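# Push the chocolate bar row onto the infeed belt

## Task

Push the whole line of chocolate bars from the steel table onto the white infeed belt; it is done only when each bar rests flat and entirely on the belt.

## Robot and tools

Robot: two arms. left_arm sits on the +y side and carries a left hand; right_arm carries a right hand, the left hand's mirror image. Each hand has index, middle and ring fingers plus a thumb, 16 hinge motors in all. Calibrated bases (scene frame): left_arm (+0.046, +0.267, +0.017) m, right_arm (-0.016, -0.317, +0.027) m, each turned very slightly about z. A two-camera stand sits behind the arms.

Scene frame: origin at table-top height, halfway between the nominal bases; +z up, +x out across the table, +y toward left_arm. Arm names do not match image left/right. Reported hand positions (m) and quat_wxyz are in this frame and may be a few cm off, more at long reach.

Hand point axes (right hand): +z runs along straight fingers toward the tips, +y points out of the palm face (palm face at y = -0.062), +x crosses the palm away from the thumb. On the left hand +x points toward the thumb. Straight fingertips reach about 0.12 m beyond the hand point; bending fingers first swings tips toward +y. A rigid mast at the wrist on the palm side (x +0.05 to +0.10, z -0.16 to -0.11, to y +0.06; x sign flipped on the left hand) can strike objects.

execute_actions(actions, cameras): actions is a list of actions run in turn. Each action is a table of at most 15 rows, one row per 1/30 s step, so an action lasts 0.5 s; a short table repeats its final row. Every row is a single list of 48 numbers, each in [-1, 1], covering both arms even if one stays still:
1-6: left_arm dx, dy, dz, rx, ry, rz.
7-22: left hand's 16 hinge goals.
23-24: left current_limit, speed.
25-30: right_arm dx, dy, dz, rx, ry, rz.
31-46: right hand's 16 hinge goals.
47-48: right current_limit, speed.

Arm numbers are offsets, not poses: they measure from the arm's Hand target as it stood when the action began, along that target's own axes. Every row in an action counts from that same start, not from the row before; a later action starts from the new target, so sending the same offset again moves further. Scale: 1.0 = 0.6 m for dx, dy, dz and 180 degrees for the rotation vector rx, ry, rz. All zeros re-requests the current target.

Hand numbers are absolute goals, each mapped linearly between a hinge's two stops, order: index_mcp, index_abd, index_pip, index_dip, middle_mcp, middle_abd, middle_pip, middle_dip, ring_mcp, ring_abd, ring_pip, ring_dip, thumb_cmc, thumb_axl, thumb_mcp, thumb_ipl. Straight values: _mcp +0.75, _abd 0.00, _pip +0.58, _dip +0.70, thumb_cmc +0.71, thumb_axl +0.68, thumb_mcp +0.23, thumb_ipl +0.17. Moving toward -1 curls fingers toward the palm, swings _abd away from the thumb, and swings the thumb round in front of the palm. A 0 is a real goal; to hold a hand unchanged, echo its hand_goal, hand_current_limit and hand_speed. current_limit maps -1..+1 to 0..550 mA (floor 11 mA) and also caps hinge speed; speed gives (speed+1)/2 of 8.5 rad/s. Start values: +0.4 and -0.6; the last values sent persist.

cameras: list of names (cam_head_left, cam_head_right, cam_high, each 672x504), ["all"], or []. Unknown names void the call. If omitted, images come only with an empty actions list.

zoom_image(camera, region): enlarges [x0, y0, x1, y1] pixels (origin top-left, max 504x504) of the newest image from cam_head_left, cam_head_right or cam_high.
read_manual(section): licence texts only. finished_scene(scene=1): ends the scene irrevocably; the bars must stay correctly on the belt afterward without the robot.

Results: end_effector_position and quat per arm; Hand target (your last command after clipping; the next offsets count from it); joint positions, velocities ("within noise" means at rest), torques (include arm weight; joints 3 and 4 wrap at ±28 N m); end_effector_position at some steps; per-motor hand_goal, hand_measured, hand_current_ma, hand_state (moving, goal, blocked, overload), hand_current_limit, hand_speed; motor temperatures.

Motion behaviour: commanded orientation is clipped to 40 degrees from the measured one each step. The hand often stops short of its target, and the elbow sags under load, so aim higher or send the remaining gap as a further offset; waiting does not close it. Tiny moves may not start. A rest error of a few cm is not proof of contact. To stop pressing on something, set the target back beyond the hand point. Near the first joint's axis, small hand moves can swing the whole arm.

Avoid: anything leaving the table (fails the task), drops, releasing moving items, slams, hard pushes, and striking fixed or heavy objects. Any contact or pressing between the two arms or hands can end the scene. Motors at 495 mA or more for 5 s shut down for 10 s. Arm motors reaching 100 °C drop the arm for 30-60 s (MOTOR HOT warns at 85 °C); stretched-out holds and pushing toward unreachable poses heat them. Commands sent while an arm is stopped are lost. Objects may get occasional small external nudges. The robot keeps its last command while you think; smooth, efficient, quick motion is preferred.

Each tool is called after "Request:" as name([rows], argument=value, ...), one row to a line, values as JSON.

## Session

Request:
execute_actions(actions=[], cameras=["all"])

Scene clock: 0.00 s.
left_arm: end_effector_position=(+0.4185, +0.4796, +0.2537) hand_goal=(+0.754, +0.000, +0.576, +0.696, +0.754, +0.000, +0.576, +0.696, +0.754, +0.000, +0.576, +0.696, +0.714, +0.678, +0.226, +0.168) hand_measured=(+0.754, +0.000, +0.576, +0.696, +0.754, +0.000, +0.576, +0.696, +0.754, +0.000, +0.576, +0.696, +0.714, +0.678, +0.226, +0.168) hand_current_ma=(+0, +0, +0, +0, +0, +0, +0, +0, +0, +0, +0, +0, +0, +0, +0, +0) hand_state=(goal, goal, goal, goal, goal, goal, goal, goal, goal, goal, goal, goal, goal, goal, goal, goal) hand_current_limit=0.40 hand_speed=-0.60 end_effector_quat_wxyz=(+0.358, -0.147, +0.918, +0.086) | right_arm: end_effector_position=(+0.4601, +0.1538, +0.2340) hand_goal=(+0.754, +0.000, +0.576, +0.696, +0.754, +0.000, +0.576, +0.696, +0.754, +0.000, +0.576, +0.696, +0.714, +0.678, +0.226, +0.168) hand_measured=(+0.754, +0.000, +0.576, +0.696, +0.754, +0.000, +0.576, +0.696, +0.754, +0.000, +0.576, +0.696, +0.714, +0.678, +0.226, +0.168) hand_current_ma=(+0, +0, +0, +0, +0, +0, +0, +0, +0, +0, +0, +0, +0, +0, +0, +0) hand_state=(goal, goal, goal, goal, goal, goal, goal, goal, goal, goal, goal, goal, goal, goal, goal, goal) hand_current_limit=0.40 hand_speed=-0.60 end_effector_quat_wxyz=(-0.499, +0.691, +0.491, +0.181)
Joint positions: left_arm=[0.274 1.053 0.883 -0.65 -0.07 -1.569] | right_arm=[0.603 1.731 1.491 -0.7 -1 1.32]
Joint velocities: within noise
Joint torques (N m): no reading
Motor temperatures (°C): left_arm=[39 39 29 31 31 32] | right_arm=[40 33 31 27 35 30]
Heat: left arm: hottest waist 39 °C; right arm: hottest waist 40 °C.
Hand target: left_arm +0.4252, +0.4816, +0.2667; +0.371, -0.146, +0.913, +0.087 | right_arm +0.4661, +0.1581, +0.2437; -0.499, +0.686, +0.494, +0.190

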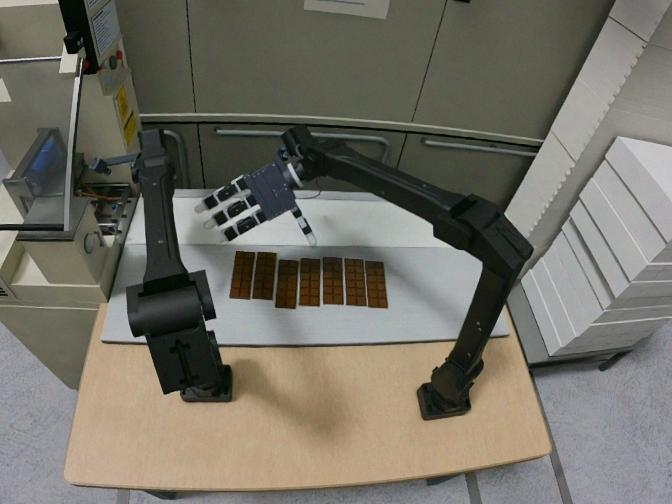

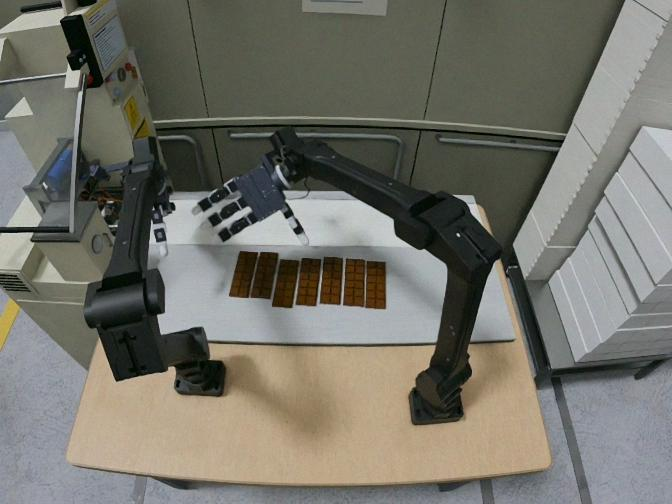

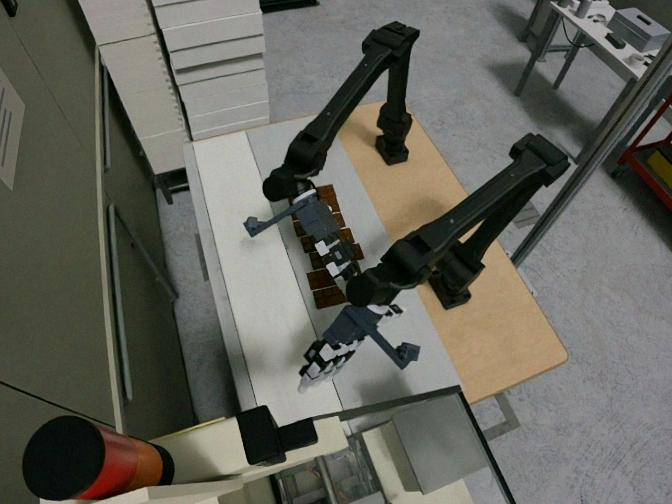

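Request:
zoom_image(camera="cam_head_left", region=[180, 180, 420, 350])

Request:
zoom_image(camera="cam_high", region=[180, 140, 480, 420])

Request:
zoom_image(camera="cam_head_right", region=[90, 140, 530, 350])

Scaled by 2.100 from the camera's 672x504 image, which has a finer 960x720 frame.

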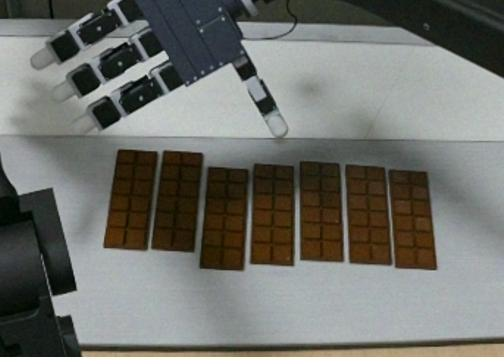

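Scaled by 1.680 from the camera's 672x504 image, which has a finer 960x720 frame.

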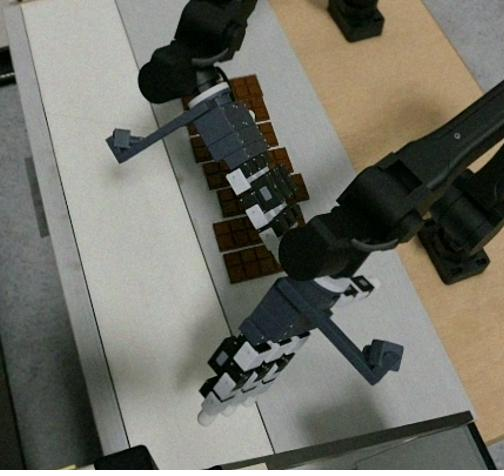

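Scaled by 1.145 from the camera's 672x504 image, which has a finer 960x720 frame.

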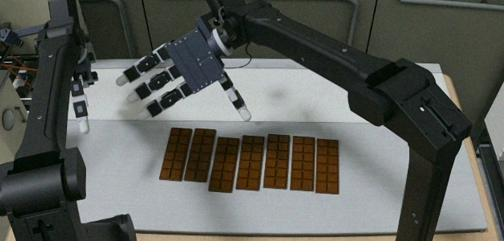

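Request:
execute_actions([
  [[0,0,0,0,0,0,0.75,0,0.58,0.7,0.75,0,0.58,0.7,0.75,0,0.58,0.7,0.71,0.68,0.23,0.17,0.4,-0.6,-0.0884,-0.0691,-0.1476,0,0,0,0.75,0,0.58,0.7,0.75,0,0.58,0.7,0.75,0,0.58,0.7,0.71,0.68,0.23,0.17,0.4,-0.6]],
  [[0.0471,-0.1326,-0.0821,0,0,0,0.75,0,0.58,0.7,0.75,0,0.58,0.7,0.75,0,0.58,0.7,0.71,0.68,0.23,0.17,0.4,-0.6,-0.0884,-0.0691,-0.1476,0,0,0,0.75,0,0.58,0.7,0.75,0,0.58,0.7,0.75,0,0.58,0.7,0.71,0.68,0.23,0.17,0.4,-0.6]],
  [[0.0471,-0.1326,-0.0821,0,0,0,0.75,0,0.58,0.7,0.75,0,0.58,0.7,0.75,0,0.58,0.7,0.71,0.68,0.23,0.17,0.4,-0.6,-0.0884,-0.0691,-0.1476,0,0,0,0.75,0,0.58,0.7,0.75,0,0.58,0.7,0.75,0,0.58,0.7,0.71,0.68,0.23,0.17,0.4,-0.6]],
])

Scene clock: 308.20 s.
left_arm: end_effector_position=(+0.3685, +0.3017, +0.2757) hand_goal=(+0.750, +0.000, +0.580, +0.700, +0.750, +0.000, +0.580, +0.700, +0.750, +0.000, +0.580, +0.700, +0.710, +0.680, +0.230, +0.170) hand_measured=(+0.750, +0.000, +0.578, +0.698, +0.750, +0.000, +0.578, +0.698, +0.750, +0.000, +0.578, +0.698, +0.710, +0.678, +0.226, +0.168) hand_current_ma=(+0, +0, +0, +0, +0, +0, +0, +0, +0, +0, +0, +0, +0, +0, -1, +0) hand_state=(goal, goal, goal, goal, goal, goal, goal, goal, goal, goal, goal, goal, goal, goal, goal, goal) hand_current_limit=0.40 hand_speed=-0.60 end_effector_quat_wxyz=(+0.362, -0.146, +0.916, +0.095) | right_arm: end_effector_position=(+0.3384, -0.1470, +0.2883) hand_goal=(+0.750, +0.000, +0.580, +0.700, +0.750, +0.000, +0.580, +0.700, +0.750, +0.000, +0.580, +0.700, +0.710, +0.680, +0.230, +0.170) hand_measured=(+0.744, +0.002, +0.576, +0.696, +0.746, +0.002, +0.576, +0.698, +0.744, +0.002, +0.576, +0.696, +0.706, +0.678, +0.226, +0.168) hand_current_ma=(-2, +0, -1, -1, -1, +0, -1, +0, -2, +0, -1, -1, -1, +0, -1, -1) hand_state=(goal, goal, goal, goal, goal, goal, goal, goal, goal, goal, goal, goal, goal, goal, goal, goal) hand_current_limit=0.40 hand_speed=-0.60 end_effector_quat_wxyz=(-0.492, +0.703, +0.474, +0.197)
Joint positions: left_arm=[-0.35 0.924 0.873 -0.904 -0.491 -2.061] | right_arm=[0.075 1.24 1.132 -1.68 -1.104 0.355]
Joint torques (N m): left_arm=[0.97 -3.96 11.08 0.85 -0.5 0.03] | right_arm=[0.62 -6.71 12.42 -0.01 -0.82 -0.21]
Motor temperatures (°C): left_arm=[37 38 40 30 30 30] | right_arm=[38 37 47 27 33 28]
Heat: left arm: hottest elbow 40 °C; right arm: hottest elbow 47 °C.
Hand target: left_arm +0.3753, +0.2939, +0.2887; +0.370, -0.146, +0.913, +0.088 | right_arm +0.3501, -0.1497, +0.2994; -0.499, +0.686, +0.494, +0.191
Off the commanded pose: left_arm 0.017 m, 1 deg | right_arm 0.016 m, 3 deg.
joint sent to its limit (right arm) — joint 4 (wrist pitch), lower limit. The joint targets are off in orientation, not in position.
Step readings (end_effector_position of left_arm | right_arm):
0: (+0.4185, +0.4796, +0.2537) | (+0.4601, +0.1538, +0.2340)
1: (+0.4185, +0.4796, +0.2537) | (+0.4600, +0.1539, +0.2343)
2: (+0.4185, +0.4796, +0.2537) | (+0.4598, +0.1508, +0.2341)
4: (+0.4185, +0.4796, +0.2537) | (+0.4470, +0.1360, +0.2312)
8: (+0.4185, +0.4796, +0.2537) | (+0.4294, +0.0873, +0.2363)
15: (+0.4185, +0.4796, +0.2537) | (+0.4327, +0.0556, +0.2713)
16: (+0.4183, +0.4798, +0.2538) | (+0.4311, +0.0554, +0.2718)
17: (+0.4165, +0.4786, +0.2557) | (+0.4282, +0.0521, +0.2704)
19: (+0.4122, +0.4682, +0.2611) | (+0.4120, +0.0355, +0.2629)
23: (+0.4114, +0.4196, +0.2767) | (+0.3929, -0.0160, +0.2595)
30: (+0.4028, +0.3955, +0.2841) | (+0.3856, -0.0478, +0.2782)
31: (+0.4017, +0.3950, +0.2837) | (+0.3835, -0.0487, +0.2775)
32: (+0.3982, +0.3936, +0.2845) | (+0.3810, -0.0520, +0.2767)
34: (+0.3929, +0.3788, +0.2854) | (+0.3717, -0.0697, +0.2750)
38: (+0.3876, +0.3260, +0.2847) | (+0.3579, -0.1223, +0.2833)
45: (+0.3733, +0.3038, +0.2808) | (+0.3385, -0.1485, +0.2924)

Request:
execute_actions([
  [[0,0,0,0.0816,0.0506,0.1887,0.75,0,0.58,0.7,0.75,0,0.58,0.7,0.75,0,0.58,0.7,0.71,0.68,0.23,0.17,0.4,-0.6,0,0,0,-0.0737,-0.1644,-0.0458,0.75,0,0.58,0.7,0.75,0,0.58,0.7,0.75,0,0.58,0.7,0.71,0.68,0.23,0.17,0.4,-0.6]],
  [[0,0,0,0.0816,0.0506,0.1887,0.75,0,0.58,0.7,0.75,0,0.58,0.7,0.75,0,0.58,0.7,0.71,0.68,0.23,0.17,0.4,-0.6,0,0,0,-0.0737,-0.1644,-0.0458,0.75,0,0.58,0.7,0.75,0,0.58,0.7,0.75,0,0.58,0.7,0.71,0.68,0.23,0.17,0.4,-0.6]],
  [[0,0,0,0.0816,0.0506,0.1887,0.75,0,0.58,0.7,0.75,0,0.58,0.7,0.75,0,0.58,0.7,0.71,0.68,0.23,0.17,0.4,-0.6,0,0,0,0,0,0,0.75,0,0.58,0.7,0.75,0,0.58,0.7,0.75,0,0.58,0.7,0.71,0.68,0.23,0.17,0.4,-0.6]],
], cameras=["all"])

Scene clock: 320.63 s.
left_arm: end_effector_position=(+0.3626, +0.2905, +0.2679) hand_goal=(+0.750, +0.000, +0.580, +0.700, +0.750, +0.000, +0.580, +0.700, +0.750, +0.000, +0.580, +0.700, +0.710, +0.680, +0.230, +0.170) hand_measured=(+0.750, +0.000, +0.578, +0.698, +0.750, +0.000, +0.578, +0.698, +0.750, +0.000, +0.578, +0.698, +0.712, +0.678, +0.226, +0.168) hand_current_ma=(+0, +0, +0, +0, +0, +0, +0, +0, +0, +0, +0, +0, +0, +0, -1, +0) hand_state=(goal, goal, goal, goal, goal, goal, goal, goal, goal, goal, goal, goal, goal, goal, goal, goal) hand_current_limit=0.40 hand_speed=-0.60 end_effector_quat_wxyz=(-0.015, +0.703, +0.711, -0.003) | right_arm: end_effector_position=(+0.3430, -0.1548, +0.2870) hand_goal=(+0.750, +0.000, +0.580, +0.700, +0.750, +0.000, +0.580, +0.700, +0.750, +0.000, +0.580, +0.700, +0.710, +0.680, +0.230, +0.170) hand_measured=(+0.746, +0.000, +0.578, +0.696, +0.746, +0.000, +0.578, +0.698, +0.746, +0.000, +0.578, +0.696, +0.706, +0.678, +0.226, +0.168) hand_current_ma=(-1, +0, +0, -1, -1, +0, +0, +0, -1, +0, +0, +0, -1, +0, -2, -1) hand_state=(goal, goal, goal, goal, goal, goal, goal, goal, goal, goal, goal, goal, goal, goal, goal, goal) hand_current_limit=0.40 hand_speed=-0.60 end_effector_quat_wxyz=(-0.004, +0.704, +0.710, -0.013)
Joint positions: left_arm=[-0.029 0.952 1.01 -1.655 -0.016 -0.023] | right_arm=[0.561 1.218 1.218 -1.598 -0.003 0.581]
Joint torques (N m): left_arm=[3.31 -2.96 11.4 -0.43 0 0.11] | right_arm=[2.26 -7.36 12.03 0.7 0.27 0.03]
Heat: left arm: hottest elbow 40 °C; right arm: hottest elbow 47 °C.
Hand target: left_arm +0.3753, +0.2938, +0.2887; -0.001, +0.707, +0.707, +0.000 | right_arm +0.3501, -0.1496, +0.2995; +0.001, +0.707, +0.707, +0.001
Off the commanded pose: left_arm 0.025 m, 2 deg | right_arm 0.015 m, 2 deg.
Step readings (end_effector_position of left_arm | right_arm):
0: (+0.3685, +0.3016, +0.2757) | (+0.3384, -0.1470, +0.2883)
1: (+0.3687, +0.3012, +0.2753) | (+0.3383, -0.1484, +0.2868)
2: (+0.3697, +0.2988, +0.2738) | (+0.3382, -0.1548, +0.2815)
4: (+0.3714, +0.2911, +0.2700) | (+0.3408, -0.1698, +0.2708)
8: (+0.3711, +0.2851, +0.2733) | (+0.3435, -0.1602, +0.2743)
15: (+0.3708, +0.2854, +0.2802) | (+0.3375, -0.1518, +0.2774)
16: (+0.3712, +0.2861, +0.2800) | (+0.3381, -0.1544, +0.2765)
17: (+0.3714, +0.2853, +0.2783) | (+0.3410, -0.1622, +0.2751)
19: (+0.3677, +0.2838, +0.2726) | (+0.3488, -0.1758, +0.2753)
23: (+0.3606, +0.2857, +0.2649) | (+0.3456, -0.1571, +0.2816)
30: (+0.3572, +0.2929, +0.2582) | (+0.3426, -0.1513, +0.2864)
31: (+0.3575, +0.2933, +0.2586) | (+0.3428, -0.1521, +0.2866)
32: (+0.3571, +0.2937, +0.2597) | (+0.3429, -0.1527, +0.2867)
34: (+0.3544, +0.2956, +0.2628) | (+0.3430, -0.1536, +0.2869)
38: (+0.3531, +0.2972, +0.2645) | (+0.3431, -0.1543, +0.2870)
45: (+0.3591, +0.2973, +0.2660) | (+0.3430, -0.1547, +0.2870)

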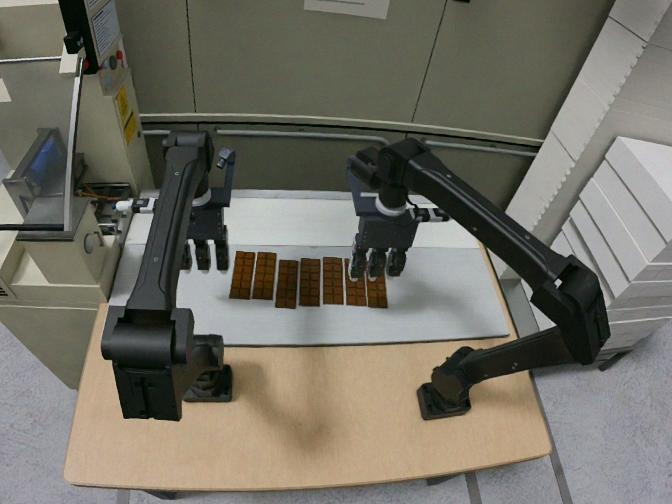

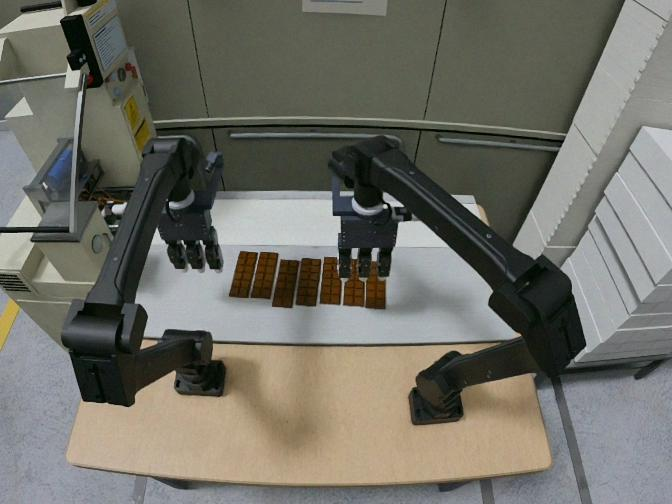

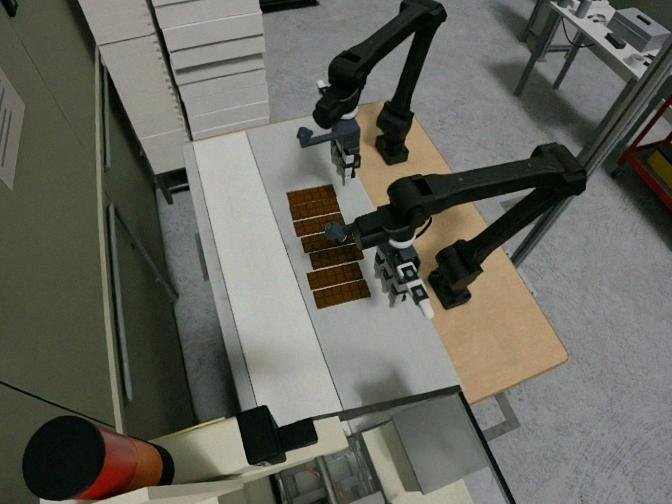

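Request:
zoom_image(camera="cam_head_left", region=[170, 200, 430, 350])

Request:
zoom_image(camera="cam_high", region=[260, 110, 460, 330])

Scaled by 1.938 from the camera's 672x504 image, which has a finer 960x720 frame.

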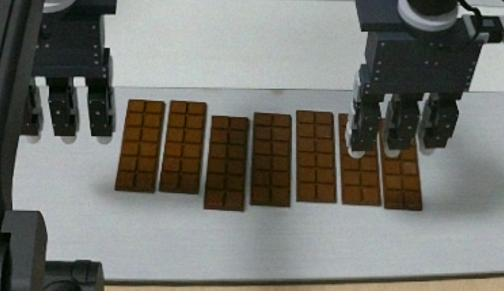

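Scaled by 2.291 from the camera's 672x504 image, which has a finer 960x720 frame.

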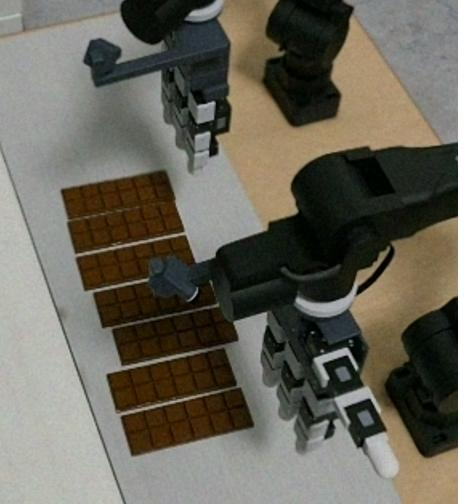

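Request:
execute_actions([
  [[-0.1283,-0.0833,0.05,0,0,0,0.5,-0.12,0.58,0.7,0.5,0,0.58,0.7,0.5,0.12,0.58,0.7,0.71,0.68,0.23,0.17,0.2,-0.6,0.0067,-0.0667,0.05,0,0,0,0.5,-0.12,0.58,0.7,0.5,0,0.58,0.7,0.5,0.12,0.58,0.7,0.71,0.68,0.23,0.17,0.2,-0.6]],
  [[-0.1283,-0.075,0.0667,0,0,0,0.5,-0.12,0.58,0.7,0.5,0,0.58,0.7,0.5,0.12,0.58,0.7,0.71,0.68,0.23,0.17,0.2,-0.6,0.0067,-0.0583,0.0833,0,0,0,0.5,-0.12,0.58,0.7,0.5,0,0.58,0.7,0.5,0.12,0.58,0.7,0.71,0.68,0.23,0.17,0.2,-0.6]],
  [[0,0,0.08,0,0,0,0.5,-0.12,0.58,0.7,0.5,0,0.58,0.7,0.5,0.12,0.58,0.7,0.71,0.68,0.23,0.17,0.2,-0.6,0,0,0.095,0,0,0,0.5,-0.12,0.58,0.7,0.5,0,0.58,0.7,0.5,0.12,0.58,0.7,0.71,0.68,0.23,0.17,0.2,-0.6]],
], cameras=["all"])

Request:
zoom_image(camera="cam_head_left", region=[210, 220, 430, 350])

Request:
zoom_image(camera="cam_high", region=[260, 150, 460, 330])

Scene clock: 405.00 s.
left_arm: end_effector_position=(+0.2819, +0.1429, +0.1747) hand_goal=(+0.500, -0.120, +0.580, +0.700, +0.500, +0.000, +0.580, +0.700, +0.500, +0.120, +0.580, +0.700, +0.710, +0.680, +0.230, +0.170) hand_measured=(+0.502, -0.116, +0.578, +0.698, +0.502, +0.000, +0.578, +0.698, +0.502, +0.118, +0.578, +0.698, +0.710, +0.678, +0.226, +0.168) hand_current_ma=(+0, +0, +0, +0, +0, +0, +0, +0, +0, +0, +0, +0, +0, +0, -1, +0) hand_state=(goal, goal, goal, goal, goal, goal, goal, goal, goal, goal, goal, goal, goal, goal, goal, goal) hand_current_limit=0.20 hand_speed=-0.60 end_effector_quat_wxyz=(+0.002, +0.704, +0.710, -0.001) | right_arm: end_effector_position=(+0.2759, -0.1429, +0.1675) hand_goal=(+0.500, -0.120, +0.580, +0.700, +0.500, +0.000, +0.580, +0.700, +0.500, +0.120, +0.580, +0.700, +0.710, +0.680, +0.230, +0.170) hand_measured=(+0.502, -0.118, +0.578, +0.696, +0.502, +0.000, +0.578, +0.698, +0.502, +0.116, +0.578, +0.698, +0.708, +0.678, +0.226, +0.168) hand_current_ma=(+0, +0, +0, +0, +0, +0, +0, +0, +0, -1, +0, +0, +0, +0, -2, -1) hand_state=(goal, goal, goal, goal, goal, goal, goal, goal, goal, goal, goal, goal, goal, goal, goal, goal) hand_current_limit=0.20 hand_speed=-0.60 end_effector_quat_wxyz=(-0.001, +0.705, +0.709, +0.004)
Joint positions: left_arm=[-0.786 0.882 0.723 -1.408 0.003 -0.776] | right_arm=[0.729 1.121 0.82 -1.263 -0.003 0.752]
Joint torques (N m): left_arm=[1.03 -2.2 7.05 0.35 -0.19 -0.06] | right_arm=[1.85 -5.01 8.38 1.1 0.32 0.07]
Heat: left arm: hottest elbow 43 °C; right arm: hottest elbow 48 °C.
Hand target: left_arm +0.2803, +0.1399, +0.1707; -0.001, +0.707, +0.707, +0.000 | right_arm +0.2753, -0.1417, +0.1622; +0.001, +0.707, +0.707, +0.000
Off the commanded pose: left_arm 0.005 m, 0 deg | right_arm 0.005 m, 1 deg.
Step readings (end_effector_position of left_arm | right_arm):
0: (+0.3626, +0.2905, +0.2679) | (+0.3430, -0.1548, +0.2870)
1: (+0.3626, +0.2903, +0.2679) | (+0.3429, -0.1548, +0.2870)
2: (+0.3622, +0.2879, +0.2682) | (+0.3423, -0.1542, +0.2866)
4: (+0.3578, +0.2731, +0.2671) | (+0.3376, -0.1508, +0.2828)
8: (+0.3377, +0.2311, +0.2619) | (+0.3181, -0.1459, +0.2712)
15: (+0.3277, +0.2172, +0.2634) | (+0.3125, -0.1449, +0.2698)
16: (+0.3271, +0.2169, +0.2631) | (+0.3124, -0.1451, +0.2690)
17: (+0.3254, +0.2139, +0.2606) | (+0.3113, -0.1441, +0.2666)
19: (+0.3153, +0.1950, +0.2491) | (+0.3039, -0.1439, +0.2535)
23: (+0.2862, +0.1548, +0.2244) | (+0.2802, -0.1450, +0.2237)
30: (+0.2805, +0.1399, +0.2230) | (+0.2768, -0.1416, +0.2172)
31: (+0.2806, +0.1401, +0.2224) | (+0.2771, -0.1415, +0.2172)
32: (+0.2814, +0.1396, +0.2201) | (+0.2780, -0.1406, +0.2157)
34: (+0.2823, +0.1391, +0.2096) | (+0.2787, -0.1399, +0.2043)
38: (+0.2779, +0.1449, +0.1817) | (+0.2723, -0.1458, +0.1763)
45: (+0.2812, +0.1432, +0.1745) | (+0.2751, -0.1437, +0.1672)

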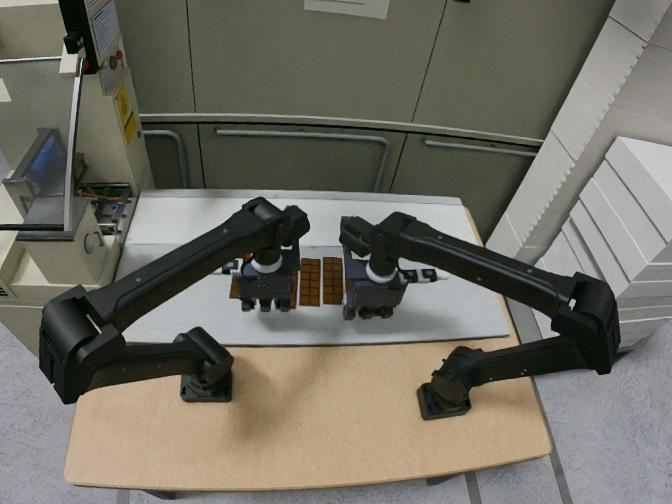

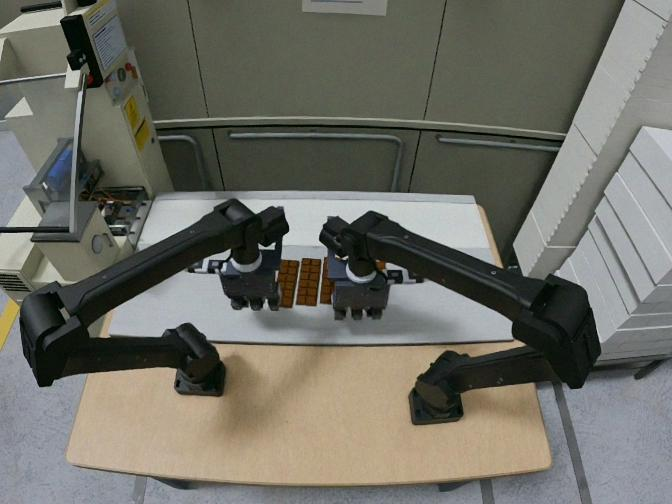

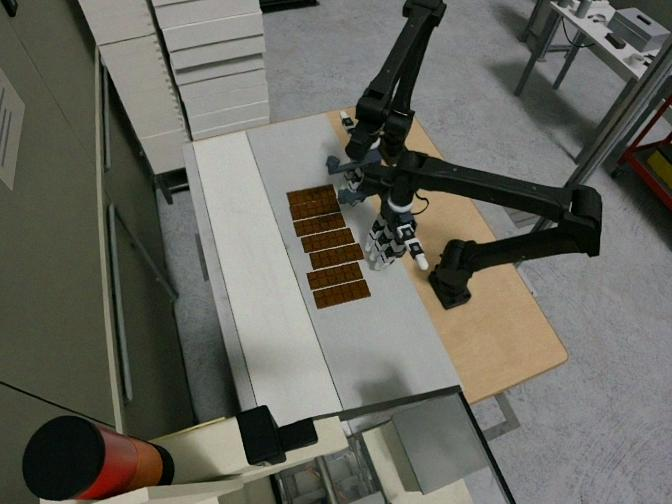

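Scaled by 2.291 from the camera's 672x504 image, which has a finer 960x720 frame.

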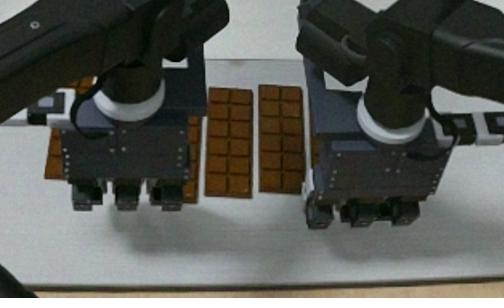

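Scaled by 2.520 from the camera's 672x504 image, which has a finer 960x720 frame.

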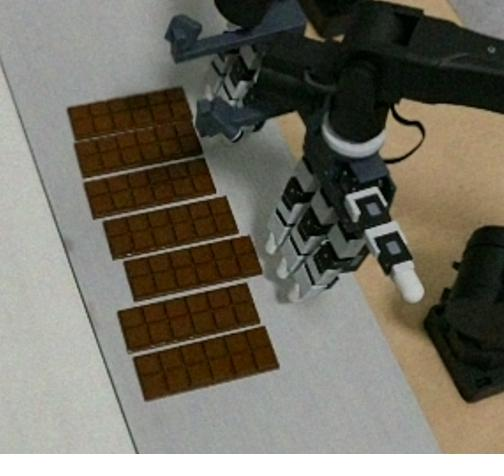

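Request:
execute_actions([
  [[-0.0067,-0.01,0.0595,0,0,0,0.5,-0.12,0.58,0.7,0.5,0,0.58,0.7,0.5,0.12,0.58,0.7,0.71,0.68,0.23,0.17,0.2,-0.6,-0.01,-0.01,0.0453,0,0,0,0.5,-0.12,0.58,0.7,0.5,0,0.58,0.7,0.5,0.12,0.58,0.7,0.71,0.68,0.23,0.17,0.2,-0.6]],
], cameras=["cam_high","cam_head_left"])

Request:
zoom_image(camera="cam_high", region=[300, 120, 450, 310])

Request:
zoom_image(camera="cam_head_left", region=[220, 240, 420, 350])

Scene clock: 414.77 s.
left_arm: end_effector_position=(+0.2739, +0.1406, +0.1417) hand_goal=(+0.500, -0.120, +0.580, +0.700, +0.500, +0.000, +0.580, +0.700, +0.500, +0.120, +0.580, +0.700, +0.710, +0.680, +0.230, +0.170) hand_measured=(+0.502, -0.116, +0.578, +0.698, +0.502, +0.012, +0.580, +0.700, +0.502, +0.132, +0.580, +0.700, +0.710, +0.678, +0.226, +0.168) hand_current_ma=(+0, +0, +0, +0, +0, +2, +0, +0, +0, +2, +0, +0, +0, +0, -1, +0) hand_state=(goal, goal, goal, goal, goal, goal, goal, goal, goal, goal, goal, goal, goal, goal, goal, goal) hand_current_limit=0.20 hand_speed=-0.60 end_effector_quat_wxyz=(-0.001, +0.704, +0.710, -0.001) | right_arm: end_effector_position=(+0.2720, -0.1458, +0.1492) hand_goal=(+0.500, -0.120, +0.580, +0.700, +0.500, +0.000, +0.580, +0.700, +0.500, +0.120, +0.580, +0.700, +0.710, +0.680, +0.230, +0.170) hand_measured=(+0.504, -0.118, +0.578, +0.698, +0.500, +0.014, +0.580, +0.700, +0.500, +0.130, +0.578, +0.698, +0.708, +0.678, +0.226, +0.168) hand_current_ma=(+1, +0, +0, +0, +0, +5, +0, +0, +0, +3, +0, +0, +0, +0, -2, -1) hand_state=(goal, goal, goal, goal, goal, goal, goal, goal, goal, goal, goal, goal, goal, goal, goal, goal) hand_current_limit=0.20 hand_speed=-0.60 end_effector_quat_wxyz=(-0.001, +0.705, +0.709, +0.009)
Joint positions: left_arm=[-0.821 0.897 0.643 -1.319 0.002 -0.813] | right_arm=[0.731 1.118 0.767 -1.202 -0.003 0.755]
Joint torques (N m): left_arm=[1.03 -1.49 6.6 0.95 -0.18 0] | right_arm=[1.55 -4.19 6.57 1.63 0.36 0.06]
Heat: left arm: hottest elbow 41 °C; right arm: hottest elbow 46 °C.
Hand target: left_arm +0.2742, +0.1358, +0.1351; -0.001, +0.707, +0.707, +0.000 | right_arm +0.2693, -0.1477, +0.1350; +0.001, +0.707, +0.707, +0.000
Off the commanded pose: left_arm 0.008 m, 0 deg | right_arm 0.015 m, 1 deg.
Step readings (end_effector_position of left_arm | right_arm):
0: (+0.2819, +0.1430, +0.1747) | (+0.2759, -0.1429, +0.1675)
1: (+0.2819, +0.1429, +0.1746) | (+0.2760, -0.1429, +0.1674)
2: (+0.2821, +0.1423, +0.1731) | (+0.2763, -0.1426, +0.1663)
4: (+0.2815, +0.1401, +0.1647) | (+0.2763, -0.1426, +0.1603)
8: (+0.2747, +0.1410, +0.1450) | (+0.2714, -0.1462, +0.1492)
15: (+0.2739, +0.1404, +0.1417) | (+0.2719, -0.1458, +0.1492)
Images, in order (width x height): cam_head_left 672x504, cam_high 672x504.

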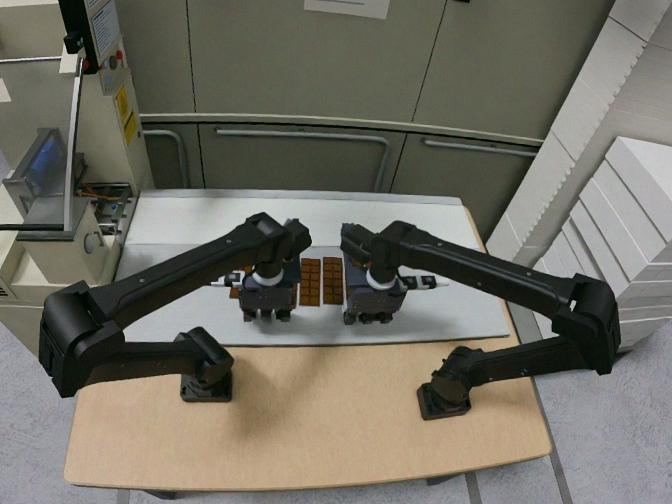

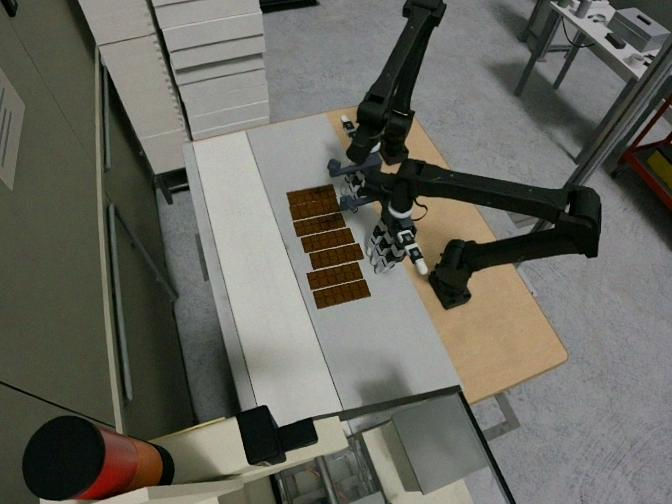

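Scaled by 2.653 from the camera's 672x504 image, which has a finer 960x720 frame.

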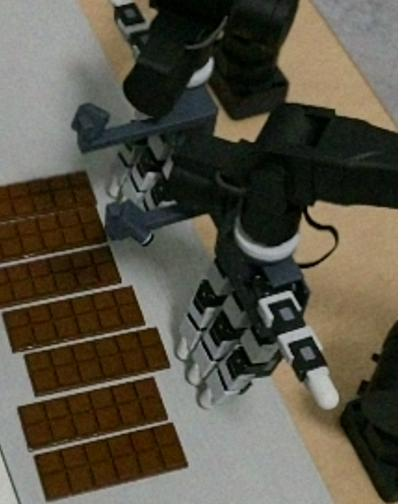

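Scaled by 2.520 from the camera's 672x504 image, which has a finer 960x720 frame.

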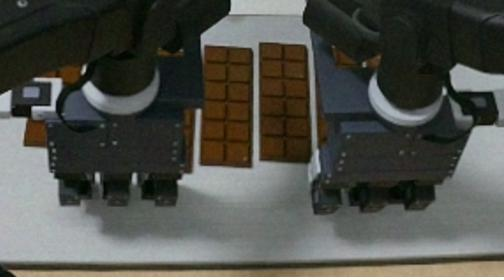

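Request:
zoom_image(camera="cam_high", region=[355, 220, 425, 280])

Request:
execute_actions([
  [[0,0.03,-0.0065,0,0,0,0.5,-0.12,0.58,0.7,0.5,0,0.58,0.7,0.5,0.12,0.58,0.7,0.71,0.68,0.23,0.17,-0.2,-0.6,0,0.03,-0.0167,0,0,0,0.5,-0.12,0.58,0.7,0.5,0,0.58,0.7,0.5,0.12,0.58,0.7,0.71,0.68,0.23,0.17,-0.2,-0.6]],
], cameras=["cam_high","cam_head_left"])

Request:
zoom_image(camera="cam_high", region=[300, 150, 430, 310])

Scaled by 7.200 from the camera's 672x504 image, which has a finer 960x720 frame.

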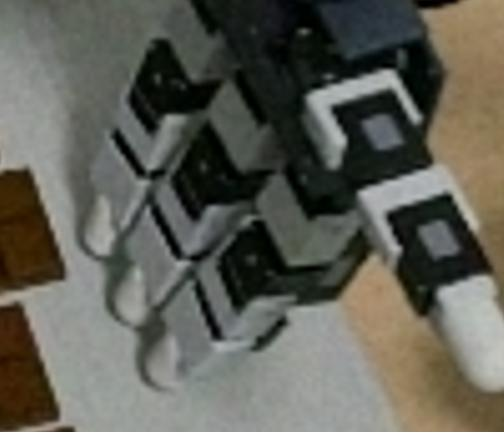

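Scene clock: 429.90 s.
left_arm: end_effector_position=(+0.2797, +0.1392, +0.1418) hand_goal=(+0.500, -0.120, +0.580, +0.700, +0.500, +0.000, +0.580, +0.700, +0.500, +0.120, +0.580, +0.700, +0.710, +0.680, +0.230, +0.170) hand_measured=(+0.502, -0.116, +0.578, +0.698, +0.514, +0.022, +0.594, +0.708, +0.514, +0.140, +0.592, +0.706, +0.710, +0.678, +0.226, +0.168) hand_current_ma=(+0, +0, +0, +0, +4, +7, +3, +1, +5, +6, +2, +1, +0, +0, -1, +0) hand_state=(goal, goal, goal, goal, goal, blocked, goal, goal, goal, blocked, goal, goal, goal, goal, goal, goal) hand_current_limit=-0.20 hand_speed=-0.60 end_effector_quat_wxyz=(-0.004, +0.710, +0.704, -0.003) | right_arm: end_effector_position=(+0.2766, -0.1477, +0.1498) hand_goal=(+0.500, -0.120, +0.580, +0.700, +0.500, +0.000, +0.580, +0.700, +0.500, +0.120, +0.580, +0.700, +0.710, +0.680, +0.230, +0.170) hand_measured=(+0.504, -0.118, +0.578, +0.698, +0.514, +0.006, +0.590, +0.706, +0.514, +0.122, +0.588, +0.704, +0.708, +0.678, +0.226, +0.168) hand_current_ma=(+1, +0, +0, +0, +7, +1, +4, +1, +8, +0, +3, +1, +0, +0, -2, -1) hand_state=(goal, goal, goal, goal, goal, goal, goal, goal, goal, goal, goal, goal, goal, goal, goal, goal) hand_current_limit=-0.20 hand_speed=-0.60 end_effector_quat_wxyz=(-0.004, +0.704, +0.710, +0.009)
Joint positions: left_arm=[-0.799 0.914 0.654 -1.319 0.007 -0.774] | right_arm=[0.711 1.123 0.773 -1.203 -0.008 0.733]
Joint torques (N m): left_arm=[3.84 -0.09 8.05 1.28 -0.34 0.19] | right_arm=[-0.32 -2.61 10.45 0.9 0.54 -0.15]
Heat: left arm: hottest elbow 39 °C; right arm: hottest elbow 44 °C.
Hand target: left_arm +0.2923, +0.1359, +0.1389; -0.001, +0.707, +0.707, +0.000 | right_arm +0.2873, -0.1477, +0.1450; +0.001, +0.707, +0.707, +0.000
Off the commanded pose: left_arm 0.013 m, 1 deg | right_arm 0.012 m, 1 deg.
Step readings (end_effector_position of left_arm | right_arm):
0: (+0.2739, +0.1405, +0.1417) | (+0.2720, -0.1458, +0.1492)
1: (+0.2739, +0.1405, +0.1417) | (+0.2720, -0.1458, +0.1492)
2: (+0.2740, +0.1405, +0.1416) | (+0.2720, -0.1459, +0.1492)
4: (+0.2744, +0.1402, +0.1410) | (+0.2726, -0.1465, +0.1492)
8: (+0.2773, +0.1402, +0.1409) | (+0.2749, -0.1479, +0.1495)
15: (+0.2795, +0.1393, +0.1419) | (+0.2765, -0.1477, +0.1499)
Images, in order (width x height): cam_head_left 672x504, cam_high 672x504.

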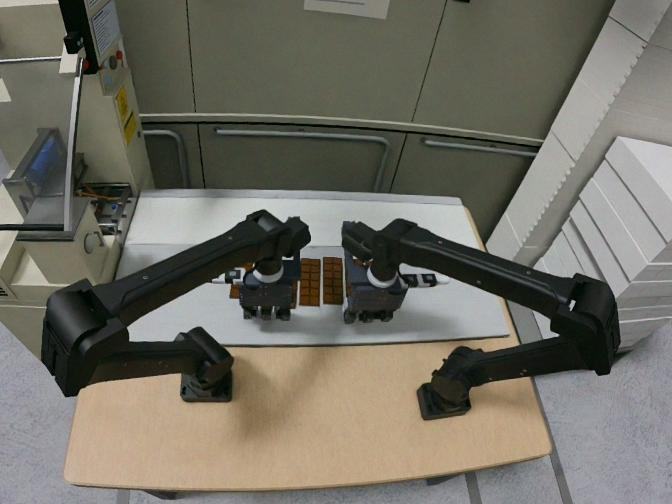

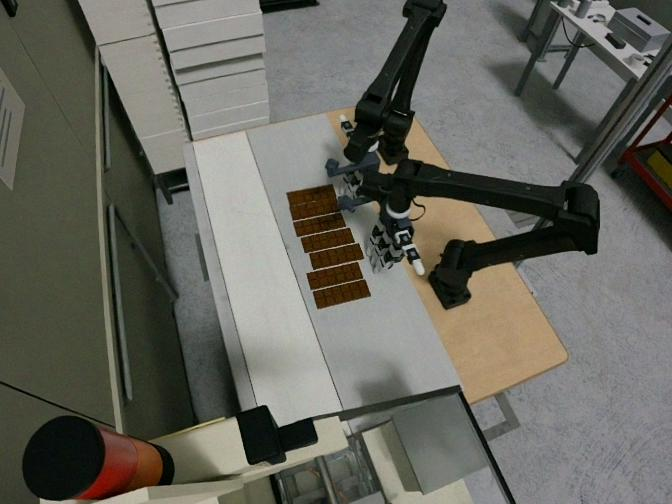

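Scaled by 3.150 from the camera's 672x504 image, which has a finer 960x720 frame.

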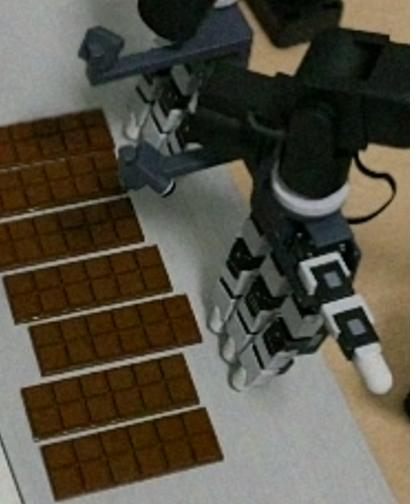

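Request:
execute_actions([
  [[0,0.05,-0.0085,0,0,0,0.5,-0.12,0.58,0.7,0.5,0,0.58,0.7,0.5,0.12,0.58,0.7,0.71,0.68,0.23,0.17,-0.1,-0.6,0,0.05,-0.01,0,0,0,0.5,-0.12,0.58,0.7,0.5,0,0.58,0.7,0.5,0.12,0.58,0.7,0.71,0.68,0.23,0.17,-0.1,-0.6]],
  [[0,0.0667,0,0,0,0,0.5,-0.12,0.58,0.7,0.5,0,0.58,0.7,0.5,0.12,0.58,0.7,0.71,0.68,0.23,0.17,-0.1,-0.6,0,0.0667,0,0,0,0,0.5,-0.12,0.58,0.7,0.5,0,0.58,0.7,0.5,0.12,0.58,0.7,0.71,0.68,0.23,0.17,-0.1,-0.6]],
], cameras=["cam_high","cam_head_left"])

Request:
zoom_image(camera="cam_high", region=[270, 150, 430, 310])

Scene clock: 449.60 s.
left_arm: end_effector_position=(+0.3348, +0.1412, +0.1440) hand_goal=(+0.500, -0.120, +0.580, +0.700, +0.500, +0.000, +0.580, +0.700, +0.500, +0.120, +0.580, +0.700, +0.710, +0.680, +0.230, +0.170) hand_measured=(+0.506, -0.116, +0.580, +0.698, +0.614, +0.004, +0.674, +0.750, +0.506, +0.130, +0.584, +0.702, +0.710, +0.678, +0.226, +0.168) hand_current_ma=(+1, +0, +0, +0, +231, +0, +145, +44, +1, +2, +0, +0, +0, +0, -1, +0) hand_state=(goal, goal, goal, goal, blocked, goal, blocked, blocked, goal, goal, goal, goal, goal, goal, goal, goal) hand_current_limit=-0.10 hand_speed=-0.60 end_effector_quat_wxyz=(-0.022, +0.710, +0.703, -0.014) | right_arm: end_effector_position=(+0.3419, -0.1546, +0.1515) hand_goal=(+0.500, -0.120, +0.580, +0.700, +0.500, +0.000, +0.580, +0.700, +0.500, +0.120, +0.580, +0.700, +0.710, +0.680, +0.230, +0.170) hand_measured=(+0.496, -0.126, +0.576, +0.696, +0.518, +0.006, +0.592, +0.706, +0.502, +0.122, +0.582, +0.700, +0.708, +0.678, +0.226, +0.168) hand_current_ma=(-1, -1, -1, -1, +11, +1, +6, +2, +0, +0, +0, +0, +0, +0, -2, -1) hand_state=(goal, goal, goal, goal, goal, goal, goal, goal, goal, goal, goal, goal, goal, goal, goal, goal) hand_current_limit=-0.10 hand_speed=-0.60 end_effector_quat_wxyz=(-0.002, +0.711, +0.703, -0.003)
Joint positions: left_arm=[-0.63 1.072 0.761 -1.308 0.019 -0.603] | right_arm=[0.568 1.276 0.901 -1.203 -0.002 0.607]
Joint torques (N m): left_arm=[4.13 -1.79 8.69 2.56 -0.78 0.16] | right_arm=[0.38 -4.95 11.36 1.24 0.3 -0.26]
Heat: left arm: hottest elbow 39 °C; right arm: hottest elbow 44 °C.
Hand target: left_arm +0.3623, +0.1360, +0.1439; -0.001, +0.707, +0.707, +0.000 | right_arm +0.3573, -0.1476, +0.1513; +0.001, +0.707, +0.707, +0.000
Off the commanded pose: left_arm 0.028 m, 3 deg | right_arm 0.017 m, 1 deg.
Step readings (end_effector_position of left_arm | right_arm):
0: (+0.2797, +0.1392, +0.1418) | (+0.2767, -0.1477, +0.1498)
1: (+0.2798, +0.1391, +0.1419) | (+0.2770, -0.1475, +0.1501)
2: (+0.2808, +0.1394, +0.1414) | (+0.2777, -0.1476, +0.1502)
4: (+0.2865, +0.1402, +0.1427) | (+0.2836, -0.1485, +0.1514)
8: (+0.2989, +0.1414, +0.1443) | (+0.2974, -0.1500, +0.1533)
15: (+0.3026, +0.1401, +0.1444) | (+0.3001, -0.1491, +0.1534)
16: (+0.3029, +0.1399, +0.1446) | (+0.3004, -0.1489, +0.1536)
17: (+0.3040, +0.1399, +0.1444) | (+0.3015, -0.1488, +0.1535)
19: (+0.3105, +0.1411, +0.1439) | (+0.3086, -0.1494, +0.1535)
23: (+0.3276, +0.1431, +0.1441) | (+0.3322, -0.1530, +0.1538)
30: (+0.3344, +0.1416, +0.1442) | (+0.3418, -0.1549, +0.1515)
Images, in order (width x height): cam_head_left 672x504, cam_high 672x504.

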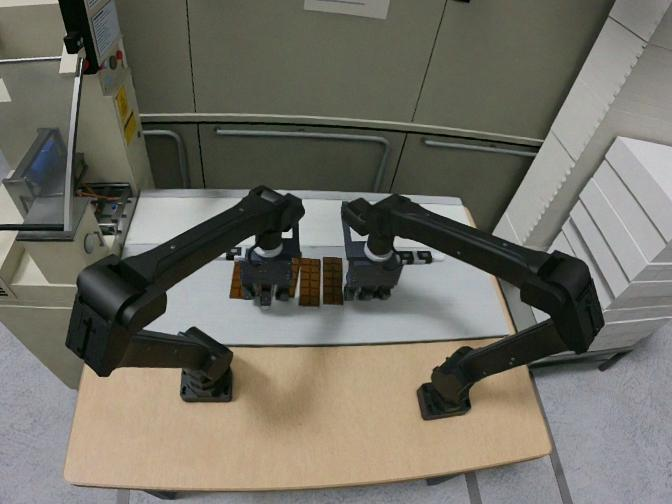

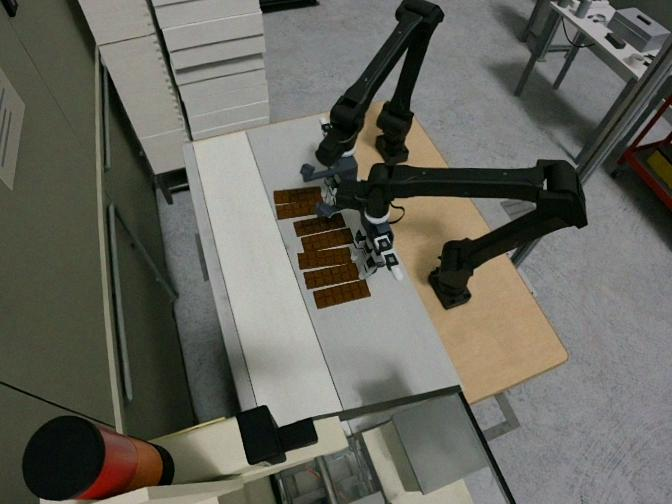

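Scaled by 3.150 from the camera's 672x504 image, which has a finer 960x720 frame.

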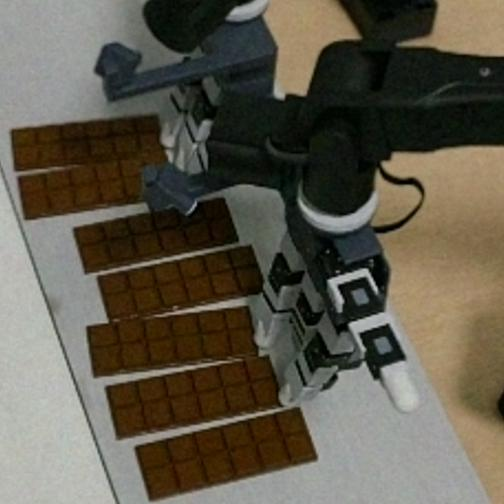

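Request:
zoom_image(camera="cam_high", region=[325, 225, 395, 295])

Request:
zoom_image(camera="cam_head_left", region=[220, 230, 420, 320])

Scaled by 7.200 from the camera's 672x504 image, which has a finer 960x720 frame.

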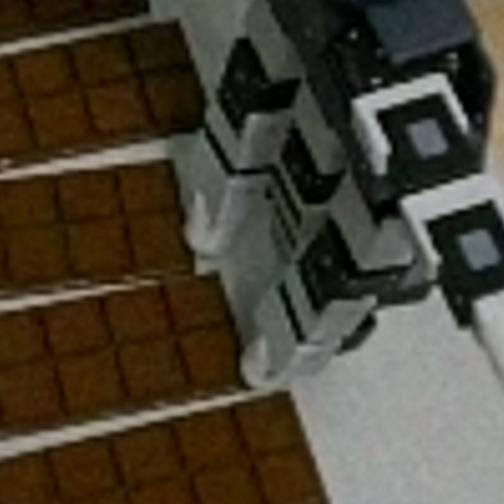

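Scaled by 2.520 from the camera's 672x504 image, which has a finer 960x720 frame.

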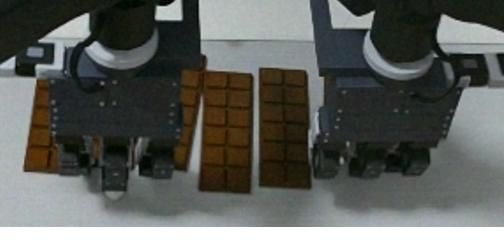

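Request:
execute_actions([
  [[-0.0167,-0.045,-0.002,0,0,0,0.5,-0.12,0.58,0.7,0.48,0,0.56,0.68,0.5,0.12,0.58,0.7,0.71,0.68,0.23,0.17,0.3,-0.6,0.008,0.04,0,0,0,0,0.5,-0.12,0.58,0.7,0.49,0,0.57,0.69,0.5,0.12,0.58,0.7,0.71,0.68,0.23,0.17,0.3,-0.6]],
  [[0,0.085,0,0,0,0,0.5,-0.12,0.58,0.7,0.48,0,0.56,0.68,0.5,0.12,0.58,0.7,0.71,0.68,0.23,0.17,0.3,-0.6,0,0.05,0.003,0,0,0,0.5,-0.12,0.58,0.7,0.49,0,0.57,0.69,0.5,0.12,0.58,0.7,0.71,0.68,0.23,0.17,0.3,-0.6]],
], cameras=["cam_high","cam_head_left"])

Request:
zoom_image(camera="cam_high", region=[260, 150, 420, 310])

Request:
zoom_image(camera="cam_head_left", region=[220, 220, 420, 320])

Scene clock: 484.73 s.
left_arm: end_effector_position=(+0.3713, +0.1288, +0.1456) hand_goal=(+0.500, -0.120, +0.580, +0.700, +0.480, +0.000, +0.560, +0.680, +0.500, +0.120, +0.580, +0.700, +0.710, +0.680, +0.230, +0.170) hand_measured=(+0.504, -0.116, +0.582, +0.700, +0.478, +0.004, +0.558, +0.678, +0.498, +0.138, +0.578, +0.698, +0.710, +0.678, +0.226, +0.168) hand_current_ma=(+0, +0, +0, +0, +0, +0, +0, +0, +0, +5, +0, +0, +0, +0, -1, +0) hand_state=(goal, goal, goal, goal, goal, goal, goal, goal, goal, goal, goal, goal, goal, goal, goal, goal) hand_current_limit=0.30 hand_speed=-0.60 end_effector_quat_wxyz=(-0.004, +0.709, +0.705, -0.002) | right_arm: end_effector_position=(+0.3831, -0.1501, +0.1545) hand_goal=(+0.500, -0.120, +0.580, +0.700, +0.490, +0.000, +0.570, +0.690, +0.500, +0.120, +0.580, +0.700, +0.710, +0.680, +0.230, +0.170) hand_measured=(+0.508, -0.120, +0.584, +0.700, +0.658, +0.042, +0.670, +0.744, +0.506, +0.120, +0.582, +0.700, +0.708, +0.678, +0.226, +0.168) hand_current_ma=(+3, +0, +1, +0, +358, +37, +202, +70, +2, +0, +0, +0, +0, +0, -2, -1) hand_state=(goal, goal, goal, goal, blocked, blocked, blocked, blocked, goal, goal, goal, goal, goal, goal, goal, goal) hand_current_limit=0.30 hand_speed=-0.60 end_effector_quat_wxyz=(-0.008, +0.709, +0.705, -0.011)
Joint positions: left_arm=[-0.603 1.157 0.817 -1.24 0.002 -0.581] | right_arm=[0.51 1.382 1.013 -1.227 -0.01 0.544]
Joint torques (N m): left_arm=[3.55 -3.55 8.95 0.77 -0.21 0.15] | right_arm=[-0.44 -6.01 11.97 2.28 0.63 -0.31]
Heat: left arm: hottest waist 37 °C; right arm: hottest elbow 43 °C.
Hand target: left_arm +0.3863, +0.1260, +0.1452; -0.001, +0.707, +0.707, +0.000 | right_arm +0.4114, -0.1428, +0.1497; +0.001, +0.707, +0.707, +0.001
Off the commanded pose: left_arm 0.015 m, 1 deg | right_arm 0.030 m, 2 deg.
Step readings (end_effector_position of left_arm | right_arm):
0: (+0.3348, +0.1412, +0.1440) | (+0.3419, -0.1546, +0.1515)
1: (+0.3348, +0.1412, +0.1440) | (+0.3420, -0.1545, +0.1515)
2: (+0.3348, +0.1414, +0.1440) | (+0.3428, -0.1543, +0.1516)
4: (+0.3337, +0.1404, +0.1447) | (+0.3466, -0.1532, +0.1522)
8: (+0.3334, +0.1335, +0.1462) | (+0.3560, -0.1509, +0.1536)
15: (+0.3368, +0.1286, +0.1477) | (+0.3586, -0.1501, +0.1538)
16: (+0.3368, +0.1285, +0.1477) | (+0.3587, -0.1501, +0.1538)
17: (+0.3373, +0.1284, +0.1471) | (+0.3596, -0.1500, +0.1538)
19: (+0.3414, +0.1282, +0.1461) | (+0.3645, -0.1500, +0.1537)
23: (+0.3605, +0.1303, +0.1458) | (+0.3780, -0.1507, +0.1543)
30: (+0.3711, +0.1291, +0.1455) | (+0.3829, -0.1501, +0.1545)
Images, in order (width x height): cam_head_left 672x504, cam_high 672x504.

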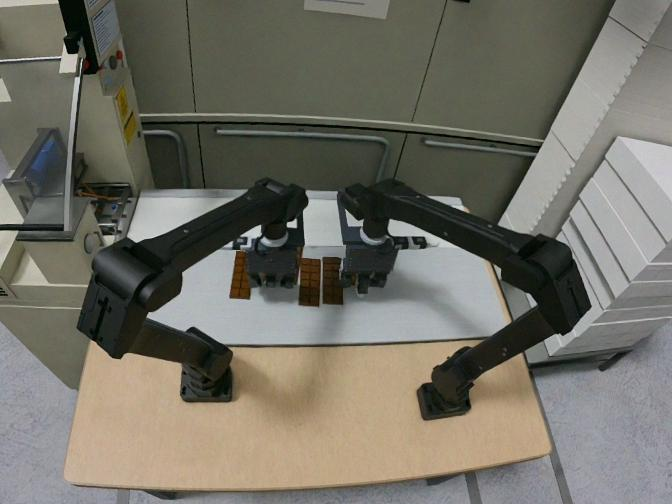

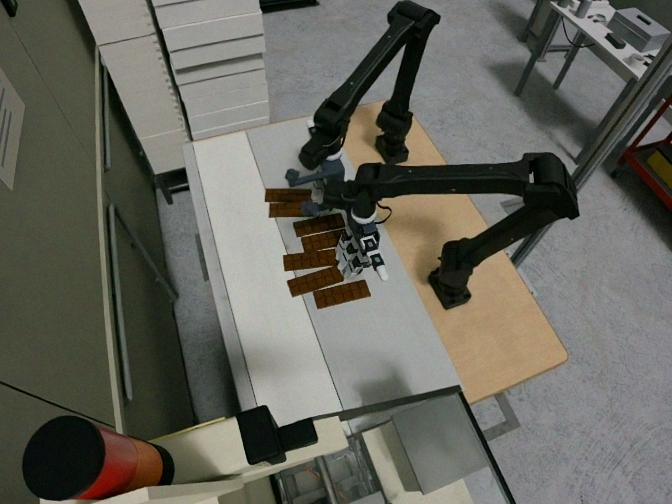

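Scaled by 3.150 from the camera's 672x504 image, which has a finer 960x720 frame.

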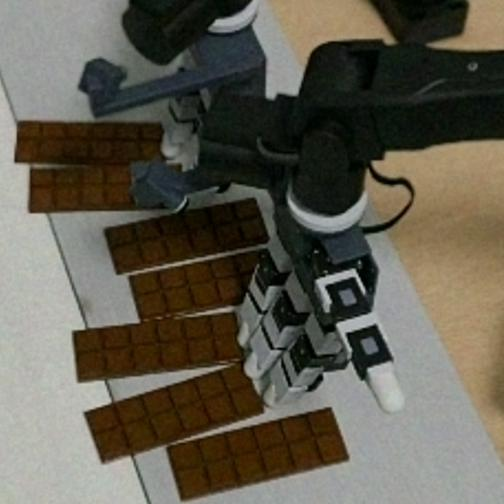

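Scaled by 2.520 from the camera's 672x504 image, which has a finer 960x720 frame.

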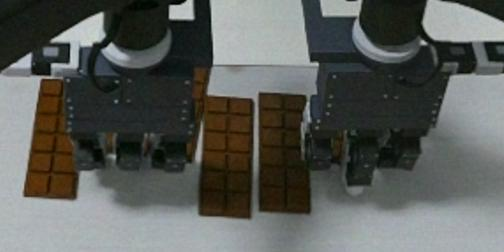

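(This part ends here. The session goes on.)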